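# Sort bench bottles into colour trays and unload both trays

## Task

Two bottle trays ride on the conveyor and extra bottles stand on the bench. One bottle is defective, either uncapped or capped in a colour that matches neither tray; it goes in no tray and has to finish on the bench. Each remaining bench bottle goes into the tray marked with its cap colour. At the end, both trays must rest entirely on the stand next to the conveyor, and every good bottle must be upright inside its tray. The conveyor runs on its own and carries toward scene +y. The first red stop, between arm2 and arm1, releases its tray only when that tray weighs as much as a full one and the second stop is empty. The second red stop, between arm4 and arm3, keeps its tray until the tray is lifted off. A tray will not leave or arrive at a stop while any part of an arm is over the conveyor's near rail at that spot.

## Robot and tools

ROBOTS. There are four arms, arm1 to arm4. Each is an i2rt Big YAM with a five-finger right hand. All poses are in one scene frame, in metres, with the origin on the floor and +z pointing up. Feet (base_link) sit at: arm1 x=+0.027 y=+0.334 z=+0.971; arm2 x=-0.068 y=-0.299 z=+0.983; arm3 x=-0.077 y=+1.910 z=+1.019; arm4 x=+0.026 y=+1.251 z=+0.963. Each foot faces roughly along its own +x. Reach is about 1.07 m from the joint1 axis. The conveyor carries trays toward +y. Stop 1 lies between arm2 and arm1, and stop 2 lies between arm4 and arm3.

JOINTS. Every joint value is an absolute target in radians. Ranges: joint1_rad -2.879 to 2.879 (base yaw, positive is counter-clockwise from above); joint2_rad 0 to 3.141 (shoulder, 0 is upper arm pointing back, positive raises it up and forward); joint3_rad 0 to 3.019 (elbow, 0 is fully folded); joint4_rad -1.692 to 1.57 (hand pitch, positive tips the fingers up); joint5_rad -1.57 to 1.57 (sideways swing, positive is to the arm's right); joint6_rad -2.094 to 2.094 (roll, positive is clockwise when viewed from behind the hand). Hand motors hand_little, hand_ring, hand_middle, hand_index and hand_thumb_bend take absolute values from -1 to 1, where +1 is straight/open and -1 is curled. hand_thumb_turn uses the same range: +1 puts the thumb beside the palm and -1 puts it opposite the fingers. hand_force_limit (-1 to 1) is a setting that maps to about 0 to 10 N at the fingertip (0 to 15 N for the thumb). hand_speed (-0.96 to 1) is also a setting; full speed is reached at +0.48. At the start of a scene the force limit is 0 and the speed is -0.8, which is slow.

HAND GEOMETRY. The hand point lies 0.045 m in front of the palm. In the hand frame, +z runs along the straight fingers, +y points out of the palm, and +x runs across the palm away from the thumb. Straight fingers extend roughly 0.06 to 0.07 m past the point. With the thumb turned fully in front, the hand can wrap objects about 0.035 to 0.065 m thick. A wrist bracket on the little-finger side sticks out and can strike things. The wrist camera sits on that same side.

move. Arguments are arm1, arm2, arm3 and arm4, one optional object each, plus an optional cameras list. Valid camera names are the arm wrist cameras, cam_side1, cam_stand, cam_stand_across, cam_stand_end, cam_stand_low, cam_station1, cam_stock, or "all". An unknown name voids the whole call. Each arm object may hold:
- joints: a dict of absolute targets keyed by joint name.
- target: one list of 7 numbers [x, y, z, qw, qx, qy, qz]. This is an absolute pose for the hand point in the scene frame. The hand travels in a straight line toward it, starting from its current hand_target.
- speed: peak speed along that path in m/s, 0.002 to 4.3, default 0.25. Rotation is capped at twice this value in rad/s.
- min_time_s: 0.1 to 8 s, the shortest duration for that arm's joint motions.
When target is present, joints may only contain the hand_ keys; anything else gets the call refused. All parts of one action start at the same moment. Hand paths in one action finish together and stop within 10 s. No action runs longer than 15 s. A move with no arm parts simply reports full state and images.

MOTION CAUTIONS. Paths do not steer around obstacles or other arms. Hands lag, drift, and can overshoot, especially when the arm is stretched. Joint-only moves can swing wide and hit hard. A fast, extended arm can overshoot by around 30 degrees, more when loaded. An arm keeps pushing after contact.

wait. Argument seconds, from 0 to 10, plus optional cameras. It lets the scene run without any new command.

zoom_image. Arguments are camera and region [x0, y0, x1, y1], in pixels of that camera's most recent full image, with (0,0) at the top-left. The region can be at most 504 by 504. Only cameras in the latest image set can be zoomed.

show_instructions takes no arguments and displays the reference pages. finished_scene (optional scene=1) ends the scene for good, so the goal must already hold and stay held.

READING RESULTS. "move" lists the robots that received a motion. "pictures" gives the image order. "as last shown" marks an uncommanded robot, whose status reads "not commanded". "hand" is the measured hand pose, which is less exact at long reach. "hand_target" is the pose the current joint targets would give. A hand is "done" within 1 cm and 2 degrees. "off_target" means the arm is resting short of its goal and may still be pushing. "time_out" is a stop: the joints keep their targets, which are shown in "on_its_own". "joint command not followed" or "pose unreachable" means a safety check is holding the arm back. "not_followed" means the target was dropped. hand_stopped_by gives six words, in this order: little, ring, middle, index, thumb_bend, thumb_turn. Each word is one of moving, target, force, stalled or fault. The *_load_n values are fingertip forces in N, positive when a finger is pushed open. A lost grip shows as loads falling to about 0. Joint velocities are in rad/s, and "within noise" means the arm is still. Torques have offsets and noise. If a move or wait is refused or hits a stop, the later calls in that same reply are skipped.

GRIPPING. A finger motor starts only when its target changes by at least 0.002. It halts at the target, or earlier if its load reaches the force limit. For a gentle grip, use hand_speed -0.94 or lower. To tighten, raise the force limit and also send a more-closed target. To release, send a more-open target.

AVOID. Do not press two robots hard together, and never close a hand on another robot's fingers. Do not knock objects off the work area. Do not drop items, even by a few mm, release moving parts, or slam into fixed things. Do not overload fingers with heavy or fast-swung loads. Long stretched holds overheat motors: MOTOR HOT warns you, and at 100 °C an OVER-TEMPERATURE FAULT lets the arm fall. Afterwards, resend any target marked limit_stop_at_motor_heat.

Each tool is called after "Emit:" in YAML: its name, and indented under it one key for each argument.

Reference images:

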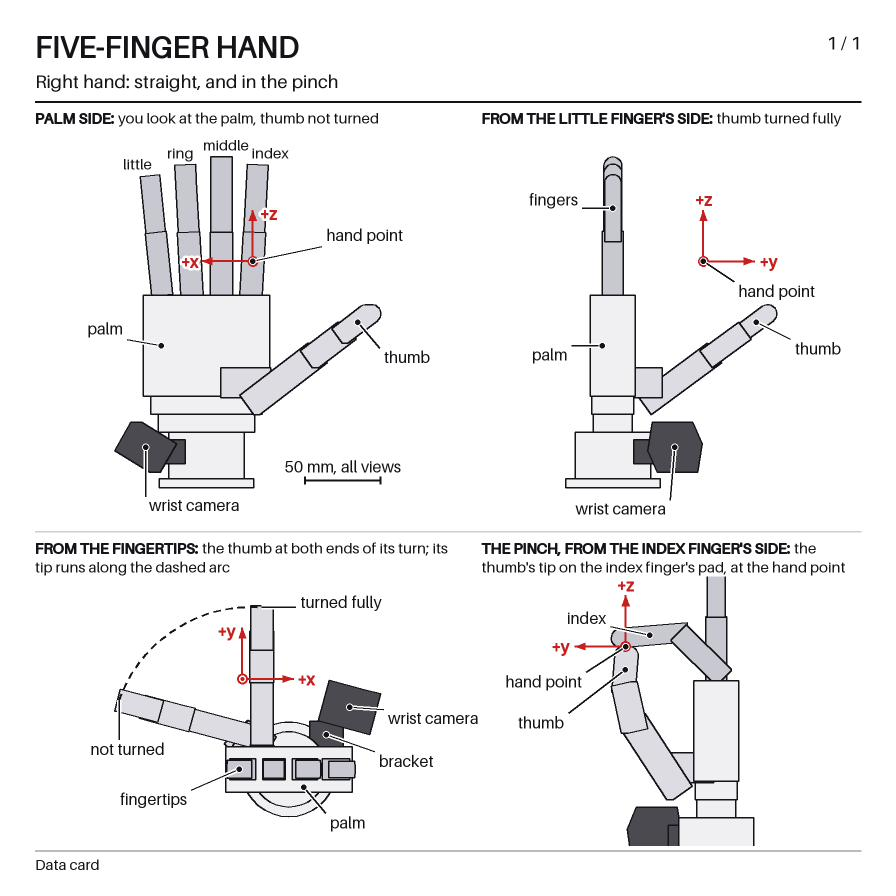

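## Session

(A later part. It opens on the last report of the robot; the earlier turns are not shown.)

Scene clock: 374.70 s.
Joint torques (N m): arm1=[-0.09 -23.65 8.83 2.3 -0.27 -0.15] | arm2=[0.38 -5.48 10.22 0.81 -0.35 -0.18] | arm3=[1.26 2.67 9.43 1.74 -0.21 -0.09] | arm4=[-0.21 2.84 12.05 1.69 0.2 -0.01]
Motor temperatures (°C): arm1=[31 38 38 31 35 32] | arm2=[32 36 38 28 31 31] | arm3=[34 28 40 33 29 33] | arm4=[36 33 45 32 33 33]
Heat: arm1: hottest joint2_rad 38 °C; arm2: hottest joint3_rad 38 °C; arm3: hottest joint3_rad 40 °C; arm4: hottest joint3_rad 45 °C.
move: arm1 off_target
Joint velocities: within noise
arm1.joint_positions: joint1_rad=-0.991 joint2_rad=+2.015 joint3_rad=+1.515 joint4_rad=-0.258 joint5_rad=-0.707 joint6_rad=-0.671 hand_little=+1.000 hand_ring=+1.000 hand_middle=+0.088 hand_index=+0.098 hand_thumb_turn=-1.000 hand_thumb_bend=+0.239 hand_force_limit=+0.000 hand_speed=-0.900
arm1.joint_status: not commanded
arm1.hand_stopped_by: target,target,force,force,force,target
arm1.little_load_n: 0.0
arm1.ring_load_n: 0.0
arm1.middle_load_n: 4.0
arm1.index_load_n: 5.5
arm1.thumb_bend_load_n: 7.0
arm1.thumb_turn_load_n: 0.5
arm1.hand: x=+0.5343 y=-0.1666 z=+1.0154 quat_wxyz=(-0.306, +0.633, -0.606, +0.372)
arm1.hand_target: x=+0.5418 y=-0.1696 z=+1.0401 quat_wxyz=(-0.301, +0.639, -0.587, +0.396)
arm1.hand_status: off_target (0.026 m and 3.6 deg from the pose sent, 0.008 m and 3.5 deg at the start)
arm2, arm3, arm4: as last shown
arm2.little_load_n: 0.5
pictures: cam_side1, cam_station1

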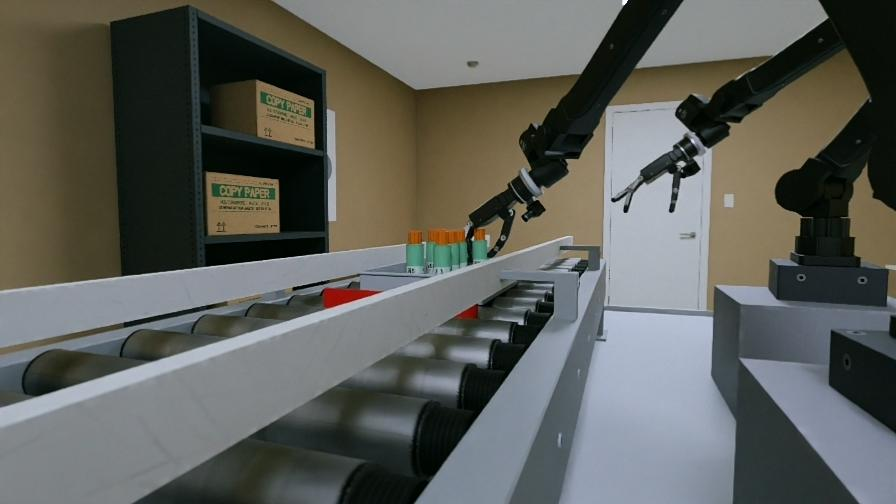

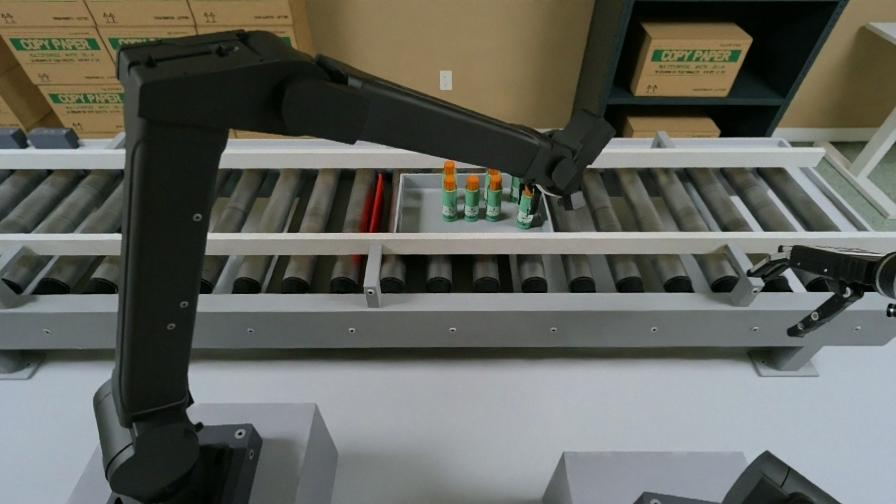

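Emit:
zoom_image:
  camera: "cam_station1"
  region: [490, 160, 570, 240]

Emit:
zoom_image:
  camera: "cam_side1"
  region: [420, 190, 540, 290]

Scaled by 6.300 from the camera's image (finer frame: 1280x720).

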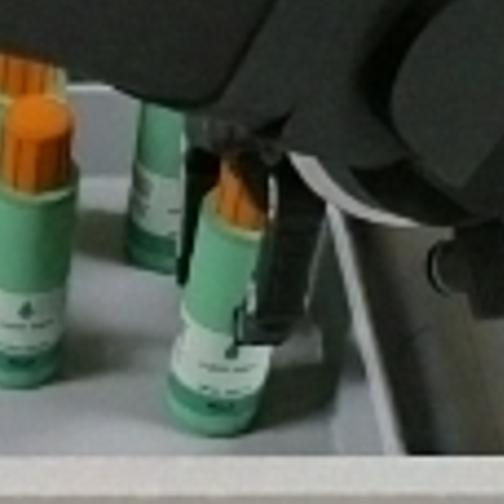

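Scaled by 4.200 from the camera's image (finer frame: 1280x720).

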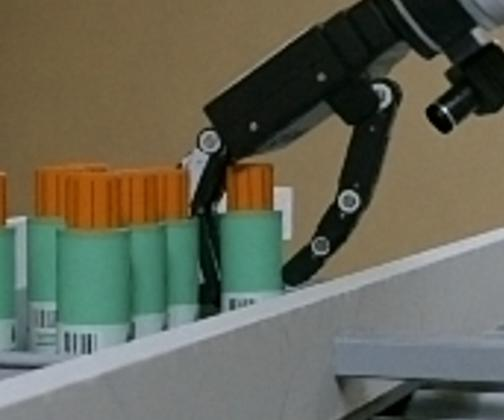

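Emit:
move:
  arm1: {"joints":{"hand_index":0.2,"hand_middle":0.2,"hand_thumb_bend":0.45,"hand_speed":-0.85}}
  cameras: ["arm1_cam_wrist","cam_station1","cam_side1"]

Emit:
zoom_image:
  camera: "cam_station1"
  region: [490, 160, 570, 240]

Emit:
zoom_image:
  camera: "cam_side1"
  region: [420, 190, 540, 290]

Scene clock: 377.03 s.
Joint torques (N m): arm1=[-0.09 -23.65 8.84 2.28 -0.27 -0.15] | arm2=[0.26 -5.42 10.25 0.79 -0.36 -0.18] | arm3=[1.26 2.67 9.42 1.74 -0.21 -0.09] | arm4=[-0.21 2.78 12.05 1.69 0.21 0]
Motor temperatures (°C): arm1=[31 38 38 31 35 32] | arm2=[32 36 38 28 31 31] | arm3=[34 28 40 33 29 33] | arm4=[36 33 45 32 33 33]
Heat: arm1: hottest joint2_rad 38 °C; arm2: hottest joint3_rad 38 °C; arm3: hottest joint3_rad 40 °C; arm4: hottest joint3_rad 45 °C.
move: arm1 done
Joint velocities: within noise
arm1.joint_positions: joint1_rad=-0.991 joint2_rad=+2.015 joint3_rad=+1.515 joint4_rad=-0.258 joint5_rad=-0.707 joint6_rad=-0.671 hand_little=+1.000 hand_ring=+1.000 hand_middle=+0.200 hand_index=+0.200 hand_thumb_turn=-1.000 hand_thumb_bend=+0.450 hand_force_limit=+0.000 hand_speed=-0.850
arm1.joint_status: all done
arm1.hand_stopped_by: target,target,target,target,target,target
arm1.little_load_n: 0.0
arm1.ring_load_n: 0.0
arm1.middle_load_n: 0.0
arm1.index_load_n: 0.0
arm1.thumb_bend_load_n: 0.0
arm1.thumb_turn_load_n: 0.0
arm1.hand: x=+0.5343 y=-0.1666 z=+1.0156 quat_wxyz=(-0.306, +0.633, -0.606, +0.372)
arm1.hand_target: x=+0.5418 y=-0.1696 z=+1.0401 quat_wxyz=(-0.301, +0.639, -0.587, +0.396)
arm1.hand_status: not commanded
arm2, arm3, arm4: as last shown
arm2.little_load_n: 0.0
pictures: arm1_cam_wrist, cam_side1, cam_station1
arm1_cam_wrist: T_world_to_cam=[[-0.5569, -0.31654, -0.7679, 1.01974], [-0.50808, 0.8612, 0.01347, 0.4012], [0.65705, 0.39765, -0.64043, 0.48464]] pos_world=[0.4533, -0.21544, 1.08803]

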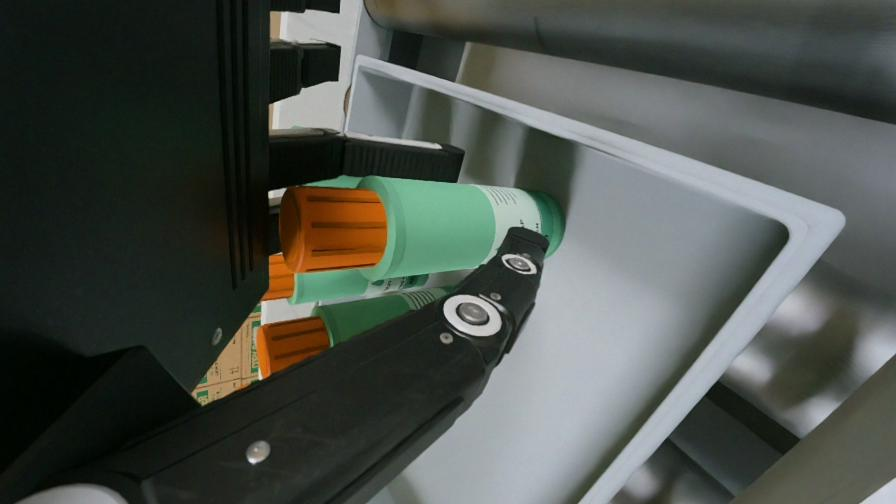

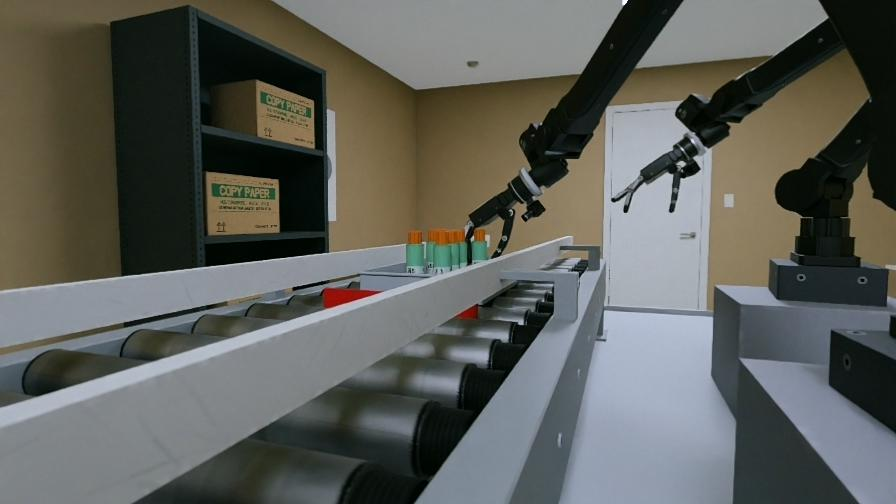

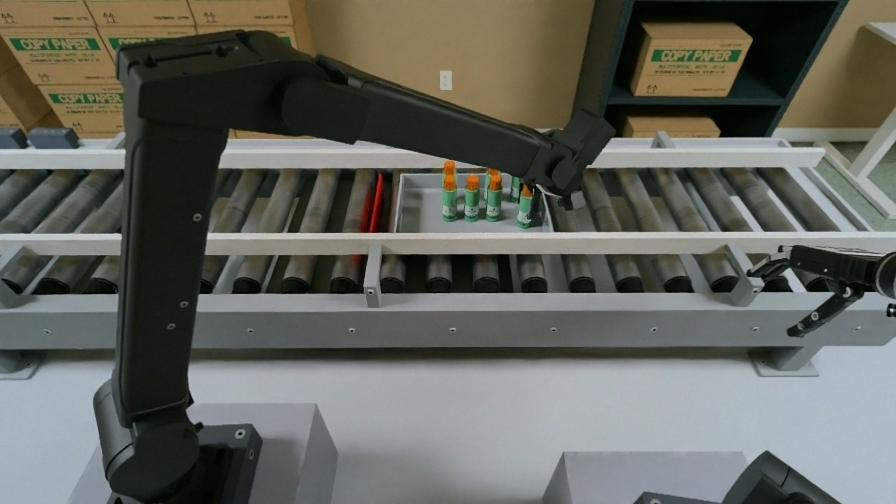

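Scaled by 6.300 from the camera's image (finer frame: 1280x720).

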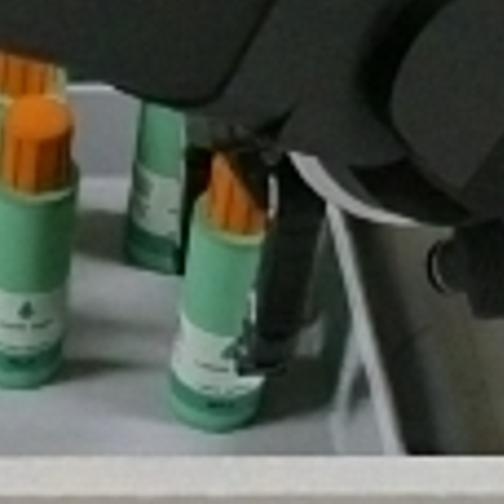

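Scaled by 4.200 from the camera's image (finer frame: 1280x720).

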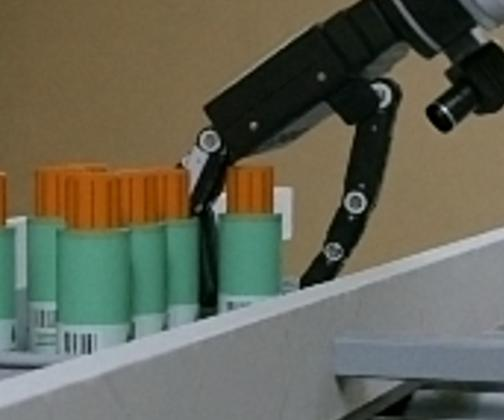

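Emit:
move:
  arm1: {"target":[0.549,-0.172,1.055,0.3005,-0.6387,0.5875,-0.3961],"speed":0.05}
  cameras: ["arm1_cam_wrist"]

Scene clock: 378.23 s.
Joint torques (N m): arm1=[0.03 -23.47 11.52 1.13 -0.22 -0.1] | arm2=[0.26 -5.36 10.29 0.76 -0.36 -0.18] | arm3=[1.32 2.67 9.42 1.73 -0.21 -0.09] | arm4=[-0.26 2.78 12.05 1.69 0.21 -0.01]
Motor temperatures (°C): arm1=[31 38 38 31 35 32] | arm2=[32 36 38 28 31 31] | arm3=[34 28 40 33 29 33] | arm4=[36 33 45 32 33 33]
Heat: arm1: hottest joint2_rad 38 °C; arm2: hottest joint3_rad 38 °C; arm3: hottest joint3_rad 40 °C; arm4: hottest joint3_rad 45 °C.
move: arm1 off_target
Joint velocities: within noise
arm1.joint_positions: joint1_rad=-0.986 joint2_rad=+2.008 joint3_rad=+1.515 joint4_rad=-0.260 joint5_rad=-0.703 joint6_rad=-0.671 hand_little=+1.000 hand_ring=+1.000 hand_middle=+0.200 hand_index=+0.200 hand_thumb_turn=-1.000 hand_thumb_bend=+0.450 hand_force_limit=+0.000 hand_speed=-0.850
arm1.joint_status: not commanded
arm1.hand_stopped_by: target,target,target,target,target,target
arm1.little_load_n: 0.0
arm1.ring_load_n: 0.0
arm1.middle_load_n: 0.0
arm1.index_load_n: 0.0
arm1.thumb_bend_load_n: 0.5
arm1.thumb_turn_load_n: 0.0
arm1.hand: x=+0.5366 y=-0.1648 z=+1.0199 quat_wxyz=(-0.305, +0.634, -0.604, +0.374)
arm1.hand_target: x=+0.5483 y=-0.1712 z=+1.0551 quat_wxyz=(-0.300, +0.638, -0.587, +0.396)
arm1.hand_status: off_target (0.038 m and 3.3 deg from the pose sent, 0.042 m and 3.6 deg at the start)
arm2, arm3, arm4: as last shown
arm1_cam_wrist: T_world_to_cam=[[-0.5558, -0.32198, -0.76643, 1.02193], [-0.50981, 0.86025, 0.00832, 0.40678], [0.65664, 0.39536, -0.64227, 0.48699]] pos_world=[0.4556, -0.21343, 1.09264]

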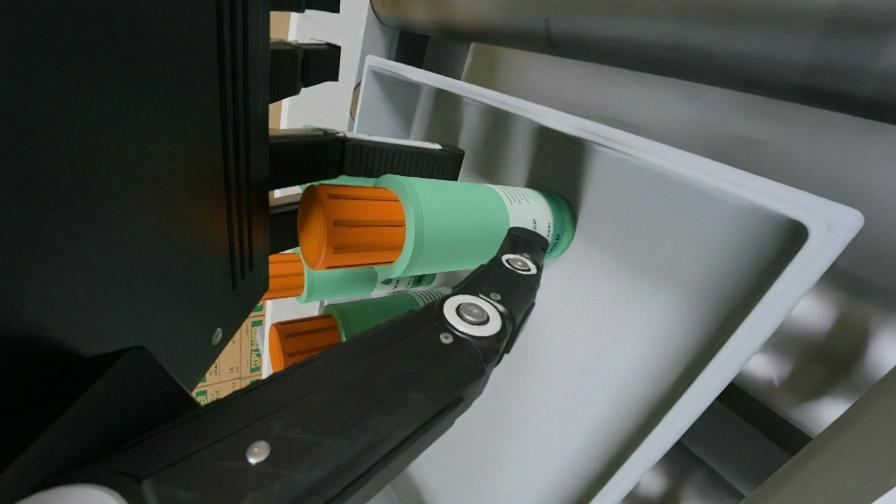

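Emit:
move:
  arm1: {"target": [0.553, -0.173, 1.067, 0.3005, -0.6387, 0.5875, -0.3961], "speed": 0.03}
  cameras: ["arm1_cam_wrist"]

Emit:
move:
  arm1: {"target": [0.556, -0.174, 1.08, 0.3005, -0.6387, 0.5875, -0.3961], "speed": 0.03}
  cameras: ["arm1_cam_wrist"]

Scene clock: 380.03 s.
Joint torques (N m): arm1=[0.03 -23.41 12.57 1.14 -0.23 -0.07] | arm2=[0.26 -5.3 10.26 0.8 -0.35 -0.19] | arm3=[1.26 2.73 9.42 1.74 -0.21 -0.08] | arm4=[-0.21 2.84 12.05 1.68 0.21 -0.01]
Motor temperatures (°C): arm1=[31 38 38 31 35 32] | arm2=[32 36 38 28 31 31] | arm3=[34 28 40 33 29 33] | arm4=[36 33 45 32 33 33]
Heat: arm1: hottest joint2_rad 38 °C; arm2: hottest joint3_rad 38 °C; arm3: hottest joint3_rad 40 °C; arm4: hottest joint3_rad 45 °C.
move: arm1 off_target
Joint velocities: within noise
arm1.joint_positions: joint1_rad=-0.983 joint2_rad=+2.000 joint3_rad=+1.526 joint4_rad=-0.288 joint5_rad=-0.701 joint6_rad=-0.671 hand_little=+1.000 hand_ring=+1.000 hand_middle=+0.200 hand_index=+0.200 hand_thumb_turn=-1.000 hand_thumb_bend=+0.450 hand_force_limit=+0.000 hand_speed=-0.850
arm1.joint_status: not commanded
arm1.hand_stopped_by: target,target,target,target,target,target
arm1.little_load_n: 0.0
arm1.ring_load_n: 0.0
arm1.middle_load_n: 0.0
arm1.index_load_n: 0.0
arm1.thumb_bend_load_n: 0.0
arm1.thumb_turn_load_n: 0.0
arm1.hand: x=+0.5377 y=-0.1623 z=+1.0265 quat_wxyz=(-0.305, +0.635, -0.606, +0.369)
arm1.hand_target: x=+0.5519 y=-0.1717 z=+1.0674 quat_wxyz=(-0.301, +0.638, -0.587, +0.396)
arm1.hand_status: off_target (0.045 m and 3.8 deg from the pose sent, 0.051 m and 3.3 deg at the start)
arm2, arm3, arm4: as last shown
arm1_cam_wrist: T_world_to_cam=[[-0.56064, -0.31793, -0.76459, 1.02971], [-0.51124, 0.85926, 0.01758, 0.39621], [0.65139, 0.40074, -0.64428, 0.4953]] pos_world=[0.45723, -0.21156, 1.09945]

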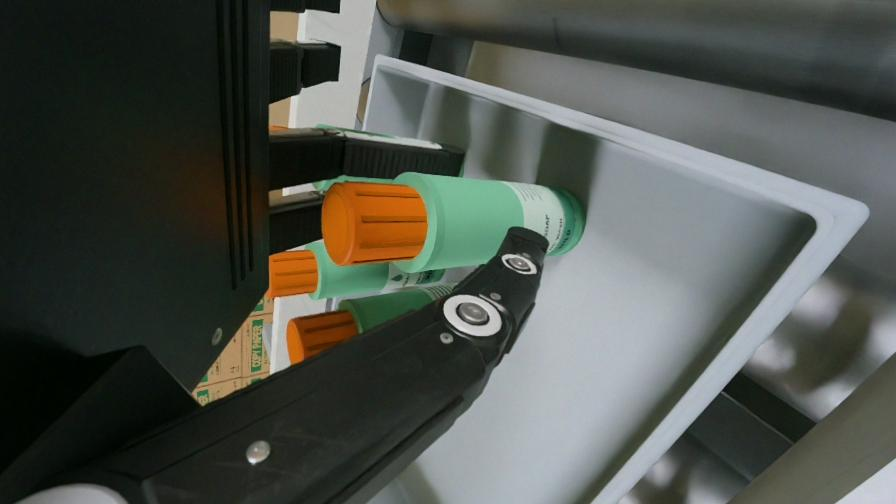

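Scene clock: 381.03 s.
Joint torques (N m): arm1=[0.03 -23.18 12.71 1.14 -0.22 -0.05] | arm2=[0.32 -5.36 10.26 0.77 -0.35 -0.18] | arm3=[1.26 2.67 9.42 1.73 -0.21 -0.09] | arm4=[-0.21 2.84 12.05 1.68 0.21 -0.01]
Motor temperatures (°C): arm1=[31 38 38 31 35 32] | arm2=[32 36 38 28 31 31] | arm3=[34 28 40 33 29 33] | arm4=[36 33 45 32 33 33]
Heat: arm1: hottest joint2_rad 38 °C; arm2: hottest joint3_rad 38 °C; arm3: hottest joint3_rad 40 °C; arm4: hottest joint3_rad 45 °C.
move: arm1 off_target
Joint velocities: within noise
arm1.joint_positions: joint1_rad=-0.980 joint2_rad=+1.991 joint3_rad=+1.551 joint4_rad=-0.320 joint5_rad=-0.699 joint6_rad=-0.671 hand_little=+1.000 hand_ring=+1.000 hand_middle=+0.200 hand_index=+0.200 hand_thumb_turn=-1.000 hand_thumb_bend=+0.450 hand_force_limit=+0.000 hand_speed=-0.850
arm1.joint_status: not commanded
arm1.hand_stopped_by: target,target,target,target,target,target
arm1.little_load_n: 0.0
arm1.ring_load_n: 0.0
arm1.middle_load_n: 0.0
arm1.index_load_n: 0.0
arm1.thumb_bend_load_n: 0.0
arm1.thumb_turn_load_n: 0.0
arm1.hand: x=+0.5412 y=-0.1642 z=+1.0401 quat_wxyz=(-0.305, +0.636, -0.605, +0.370)
arm1.hand_target: x=+0.5549 y=-0.1725 z=+1.0801 quat_wxyz=(-0.301, +0.638, -0.587, +0.396)
arm1.hand_status: off_target (0.044 m and 3.7 deg from the pose sent, 0.058 m and 3.8 deg at the start)
arm2, arm3, arm4: as last shown
arm3.middle_load_n: -0.5
arm1_cam_wrist: T_world_to_cam=[[-0.55985, -0.32091, -0.76393, 1.03986], [-0.5124, 0.85862, 0.01483, 0.40273], [0.65117, 0.39974, -0.64513, 0.50323]] pos_world=[0.46083, -0.21326, 1.11306]

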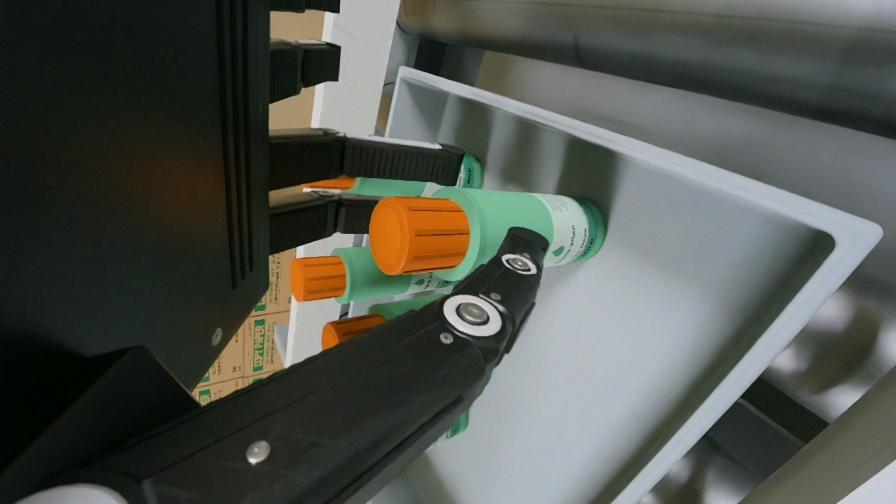

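Emit:
move:
  arm1: {"target": [0.558, -0.173, 1.1, 0.3005, -0.6387, 0.5875, -0.3961], "speed": 0.04}
  cameras: ["arm1_cam_wrist"]

Emit:
move:
  arm1: {"target": [0.559, -0.172, 1.125, 0.3005, -0.6387, 0.5875, -0.3961], "speed": 0.05}
  cameras: ["arm1_cam_wrist"]

Scene clock: 382.23 s.
Joint torques (N m): arm1=[0.09 -23.06 12.88 1.14 -0.22 -0.03] | arm2=[0.5 -5.36 10.25 0.81 -0.36 -0.18] | arm3=[1.32 2.67 9.43 1.74 -0.21 -0.08] | arm4=[-0.21 2.84 12.05 1.69 0.21 -0.01]
Motor temperatures (°C): arm1=[31 39 39 31 35 32] | arm2=[32 36 38 28 31 31] | arm3=[34 28 40 33 29 33] | arm4=[36 33 45 32 33 33]
Heat: arm1: hottest joint2_rad 39 °C; arm2: hottest joint3_rad 38 °C; arm3: hottest joint3_rad 40 °C; arm4: hottest joint3_rad 45 °C.
move: arm1 off_target
Joint velocities: within noise
arm1.joint_positions: joint1_rad=-0.977 joint2_rad=+1.972 joint3_rad=+1.580 joint4_rad=-0.363 joint5_rad=-0.696 joint6_rad=-0.671 hand_little=+1.000 hand_ring=+1.000 hand_middle=+0.200 hand_index=+0.200 hand_thumb_turn=-1.000 hand_thumb_bend=+0.450 hand_force_limit=+0.000 hand_speed=-0.850
arm1.joint_status: not commanded
arm1.hand_stopped_by: target,target,target,target,target,target
arm1.little_load_n: 0.0
arm1.ring_load_n: 0.0
arm1.middle_load_n: 0.0
arm1.index_load_n: 0.0
arm1.thumb_bend_load_n: 0.0
arm1.thumb_turn_load_n: 0.0
arm1.hand: x=+0.5441 y=-0.1647 z=+1.0612 quat_wxyz=(-0.304, +0.636, -0.604, +0.371)
arm1.hand_target: x=+0.5570 y=-0.1717 z=+1.1001 quat_wxyz=(-0.301, +0.638, -0.587, +0.396)
arm1.hand_status: off_target (0.042 m and 3.4 deg from the pose sent, 0.063 m and 3.7 deg at the start)
arm2: as last shown
arm3.joint_positions: joint1_rad=+0.052 joint2_rad=+0.631 joint3_rad=+1.412 joint4_rad=-1.169 joint5_rad=-0.182 joint6_rad=-1.161 hand_little=+1.000 hand_ring=+1.000 hand_middle=+1.000 hand_index=+1.000 hand_thumb_turn=+1.000 hand_thumb_bend=+1.000 hand_force_limit=+0.000 hand_speed=-0.800
arm3.joint_status: not commanded
arm3.hand_stopped_by: target,target,target,target,target,target
arm3.little_load_n: 0.0
arm3.ring_load_n: 0.0
arm3.middle_load_n: 0.0
arm3.index_load_n: 0.0
arm3.thumb_bend_load_n: 0.0
arm3.thumb_turn_load_n: 0.0
arm3.hand: x=+0.1895 y=+1.8818 z=+1.5413 quat_wxyz=(-0.173, +0.819, -0.148, +0.528)
arm3.hand_target: x=+0.1880 y=+1.8818 z=+1.5499 quat_wxyz=(-0.174, +0.814, -0.146, +0.535)
arm3.hand_status: not commanded
arm4.joint_positions: joint1_rad=-0.047 joint2_rad=+0.634 joint3_rad=+1.333 joint4_rad=-1.246 joint5_rad=+0.179 joint6_rad=-1.146 hand_little=+1.000 hand_ring=+1.000 hand_middle=+1.000 hand_index=+1.000 hand_thumb_turn=+1.000 hand_thumb_bend=+1.000 hand_force_limit=+0.000 hand_speed=-0.800
arm4.joint_status: not commanded
arm4.hand_stopped_by: target,target,target,target,target,target
arm4.little_load_n: 0.0
arm4.ring_load_n: 0.0
arm4.middle_load_n: 0.0
arm4.index_load_n: 0.0
arm4.thumb_bend_load_n: 0.0
arm4.thumb_turn_load_n: 0.0
arm4.hand: x=+0.2713 y=+1.1888 z=+1.4397 quat_wxyz=(-0.038, +0.845, -0.204, +0.493)
arm4.hand_target: x=+0.2706 y=+1.1888 z=+1.4503 quat_wxyz=(-0.041, +0.839, -0.204, +0.503)
arm4.hand_status: not commanded
arm1_cam_wrist: T_world_to_cam=[[-0.55836, -0.32498, -0.7633, 1.05532], [-0.51369, 0.85791, 0.0105, 0.40945], [0.65143, 0.39796, -0.64596, 0.51571]] pos_world=[0.46363, -0.21354, 1.13436]

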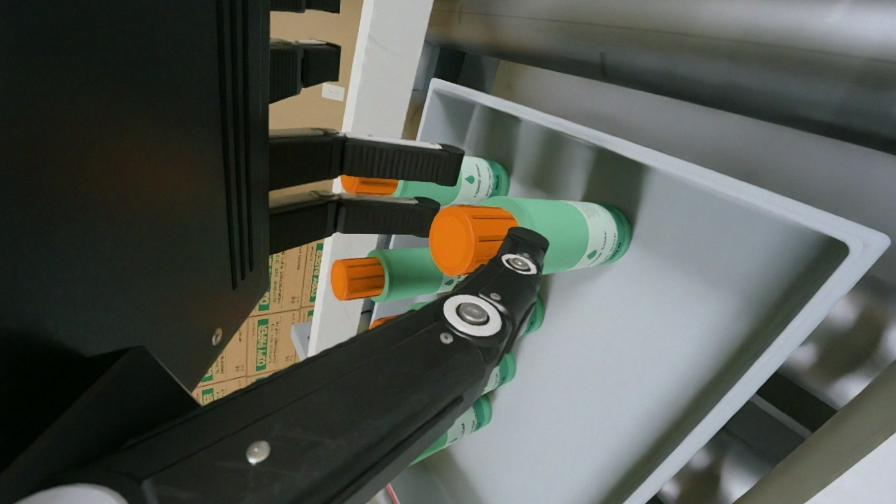

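Scene clock: 383.33 s.
Joint torques (N m): arm1=[0.03 -22.83 13.12 1.14 -0.22 -0.02] | arm2=[0.32 -5.42 10.28 0.79 -0.35 -0.19] | arm3=[1.32 2.67 9.43 1.73 -0.21 -0.08] | arm4=[-0.21 2.84 12.05 1.69 0.21 -0.01]
Motor temperatures (°C): arm1=[31 39 39 31 35 32] | arm2=[32 36 38 28 31 31] | arm3=[34 28 40 33 29 33] | arm4=[36 33 45 32 33 33]
Heat: arm1: hottest joint2_rad 39 °C; arm2: hottest joint3_rad 38 °C; arm3: hottest joint3_rad 40 °C; arm4: hottest joint3_rad 45 °C.
move: arm1 off_target
Joint velocities: within noise
arm1.joint_positions: joint1_rad=-0.975 joint2_rad=+1.949 joint3_rad=+1.616 joint4_rad=-0.419 joint5_rad=-0.695 joint6_rad=-0.671 hand_little=+1.000 hand_ring=+1.000 hand_middle=+0.200 hand_index=+0.200 hand_thumb_turn=-1.000 hand_thumb_bend=+0.450 hand_force_limit=+0.000 hand_speed=-0.850
arm1.joint_status: not commanded
arm1.hand_stopped_by: target,target,target,target,target,target
arm1.little_load_n: 0.0
arm1.ring_load_n: 0.0
arm1.middle_load_n: 0.0
arm1.index_load_n: 0.0
arm1.thumb_bend_load_n: 0.0
arm1.thumb_turn_load_n: 0.0
arm1.hand: x=+0.5458 y=-0.1652 z=+1.0870 quat_wxyz=(-0.304, +0.637, -0.603, +0.373)
arm1.hand_target: x=+0.5579 y=-0.1708 z=+1.1251 quat_wxyz=(-0.301, +0.638, -0.587, +0.396)
arm1.hand_status: off_target (0.041 m and 3.3 deg from the pose sent, 0.066 m and 3.4 deg at the start)
arm2, arm3, arm4: as last shown
arm1_cam_wrist: T_world_to_cam=[[-0.55767, -0.32731, -0.76281, 1.07445], [-0.51401, 0.85775, 0.00774, 0.41371], [0.65177, 0.39641, -0.64658, 0.53165]] pos_world=[0.46532, -0.21393, 1.16016]

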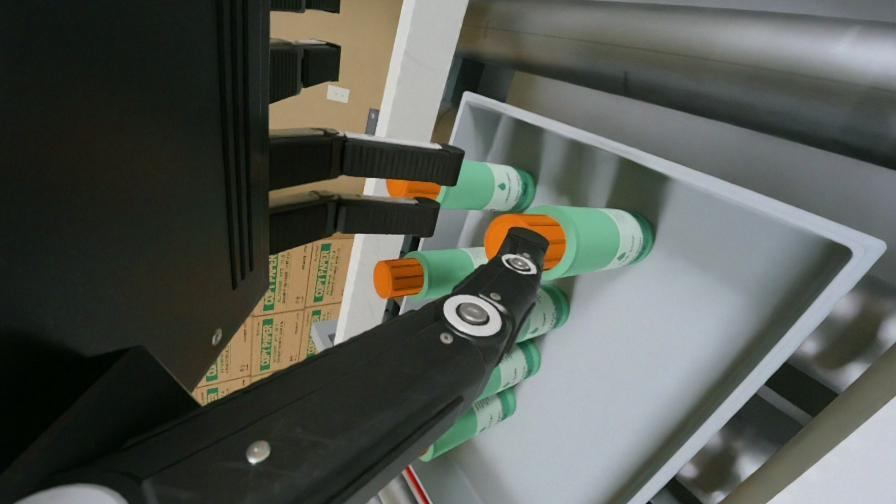

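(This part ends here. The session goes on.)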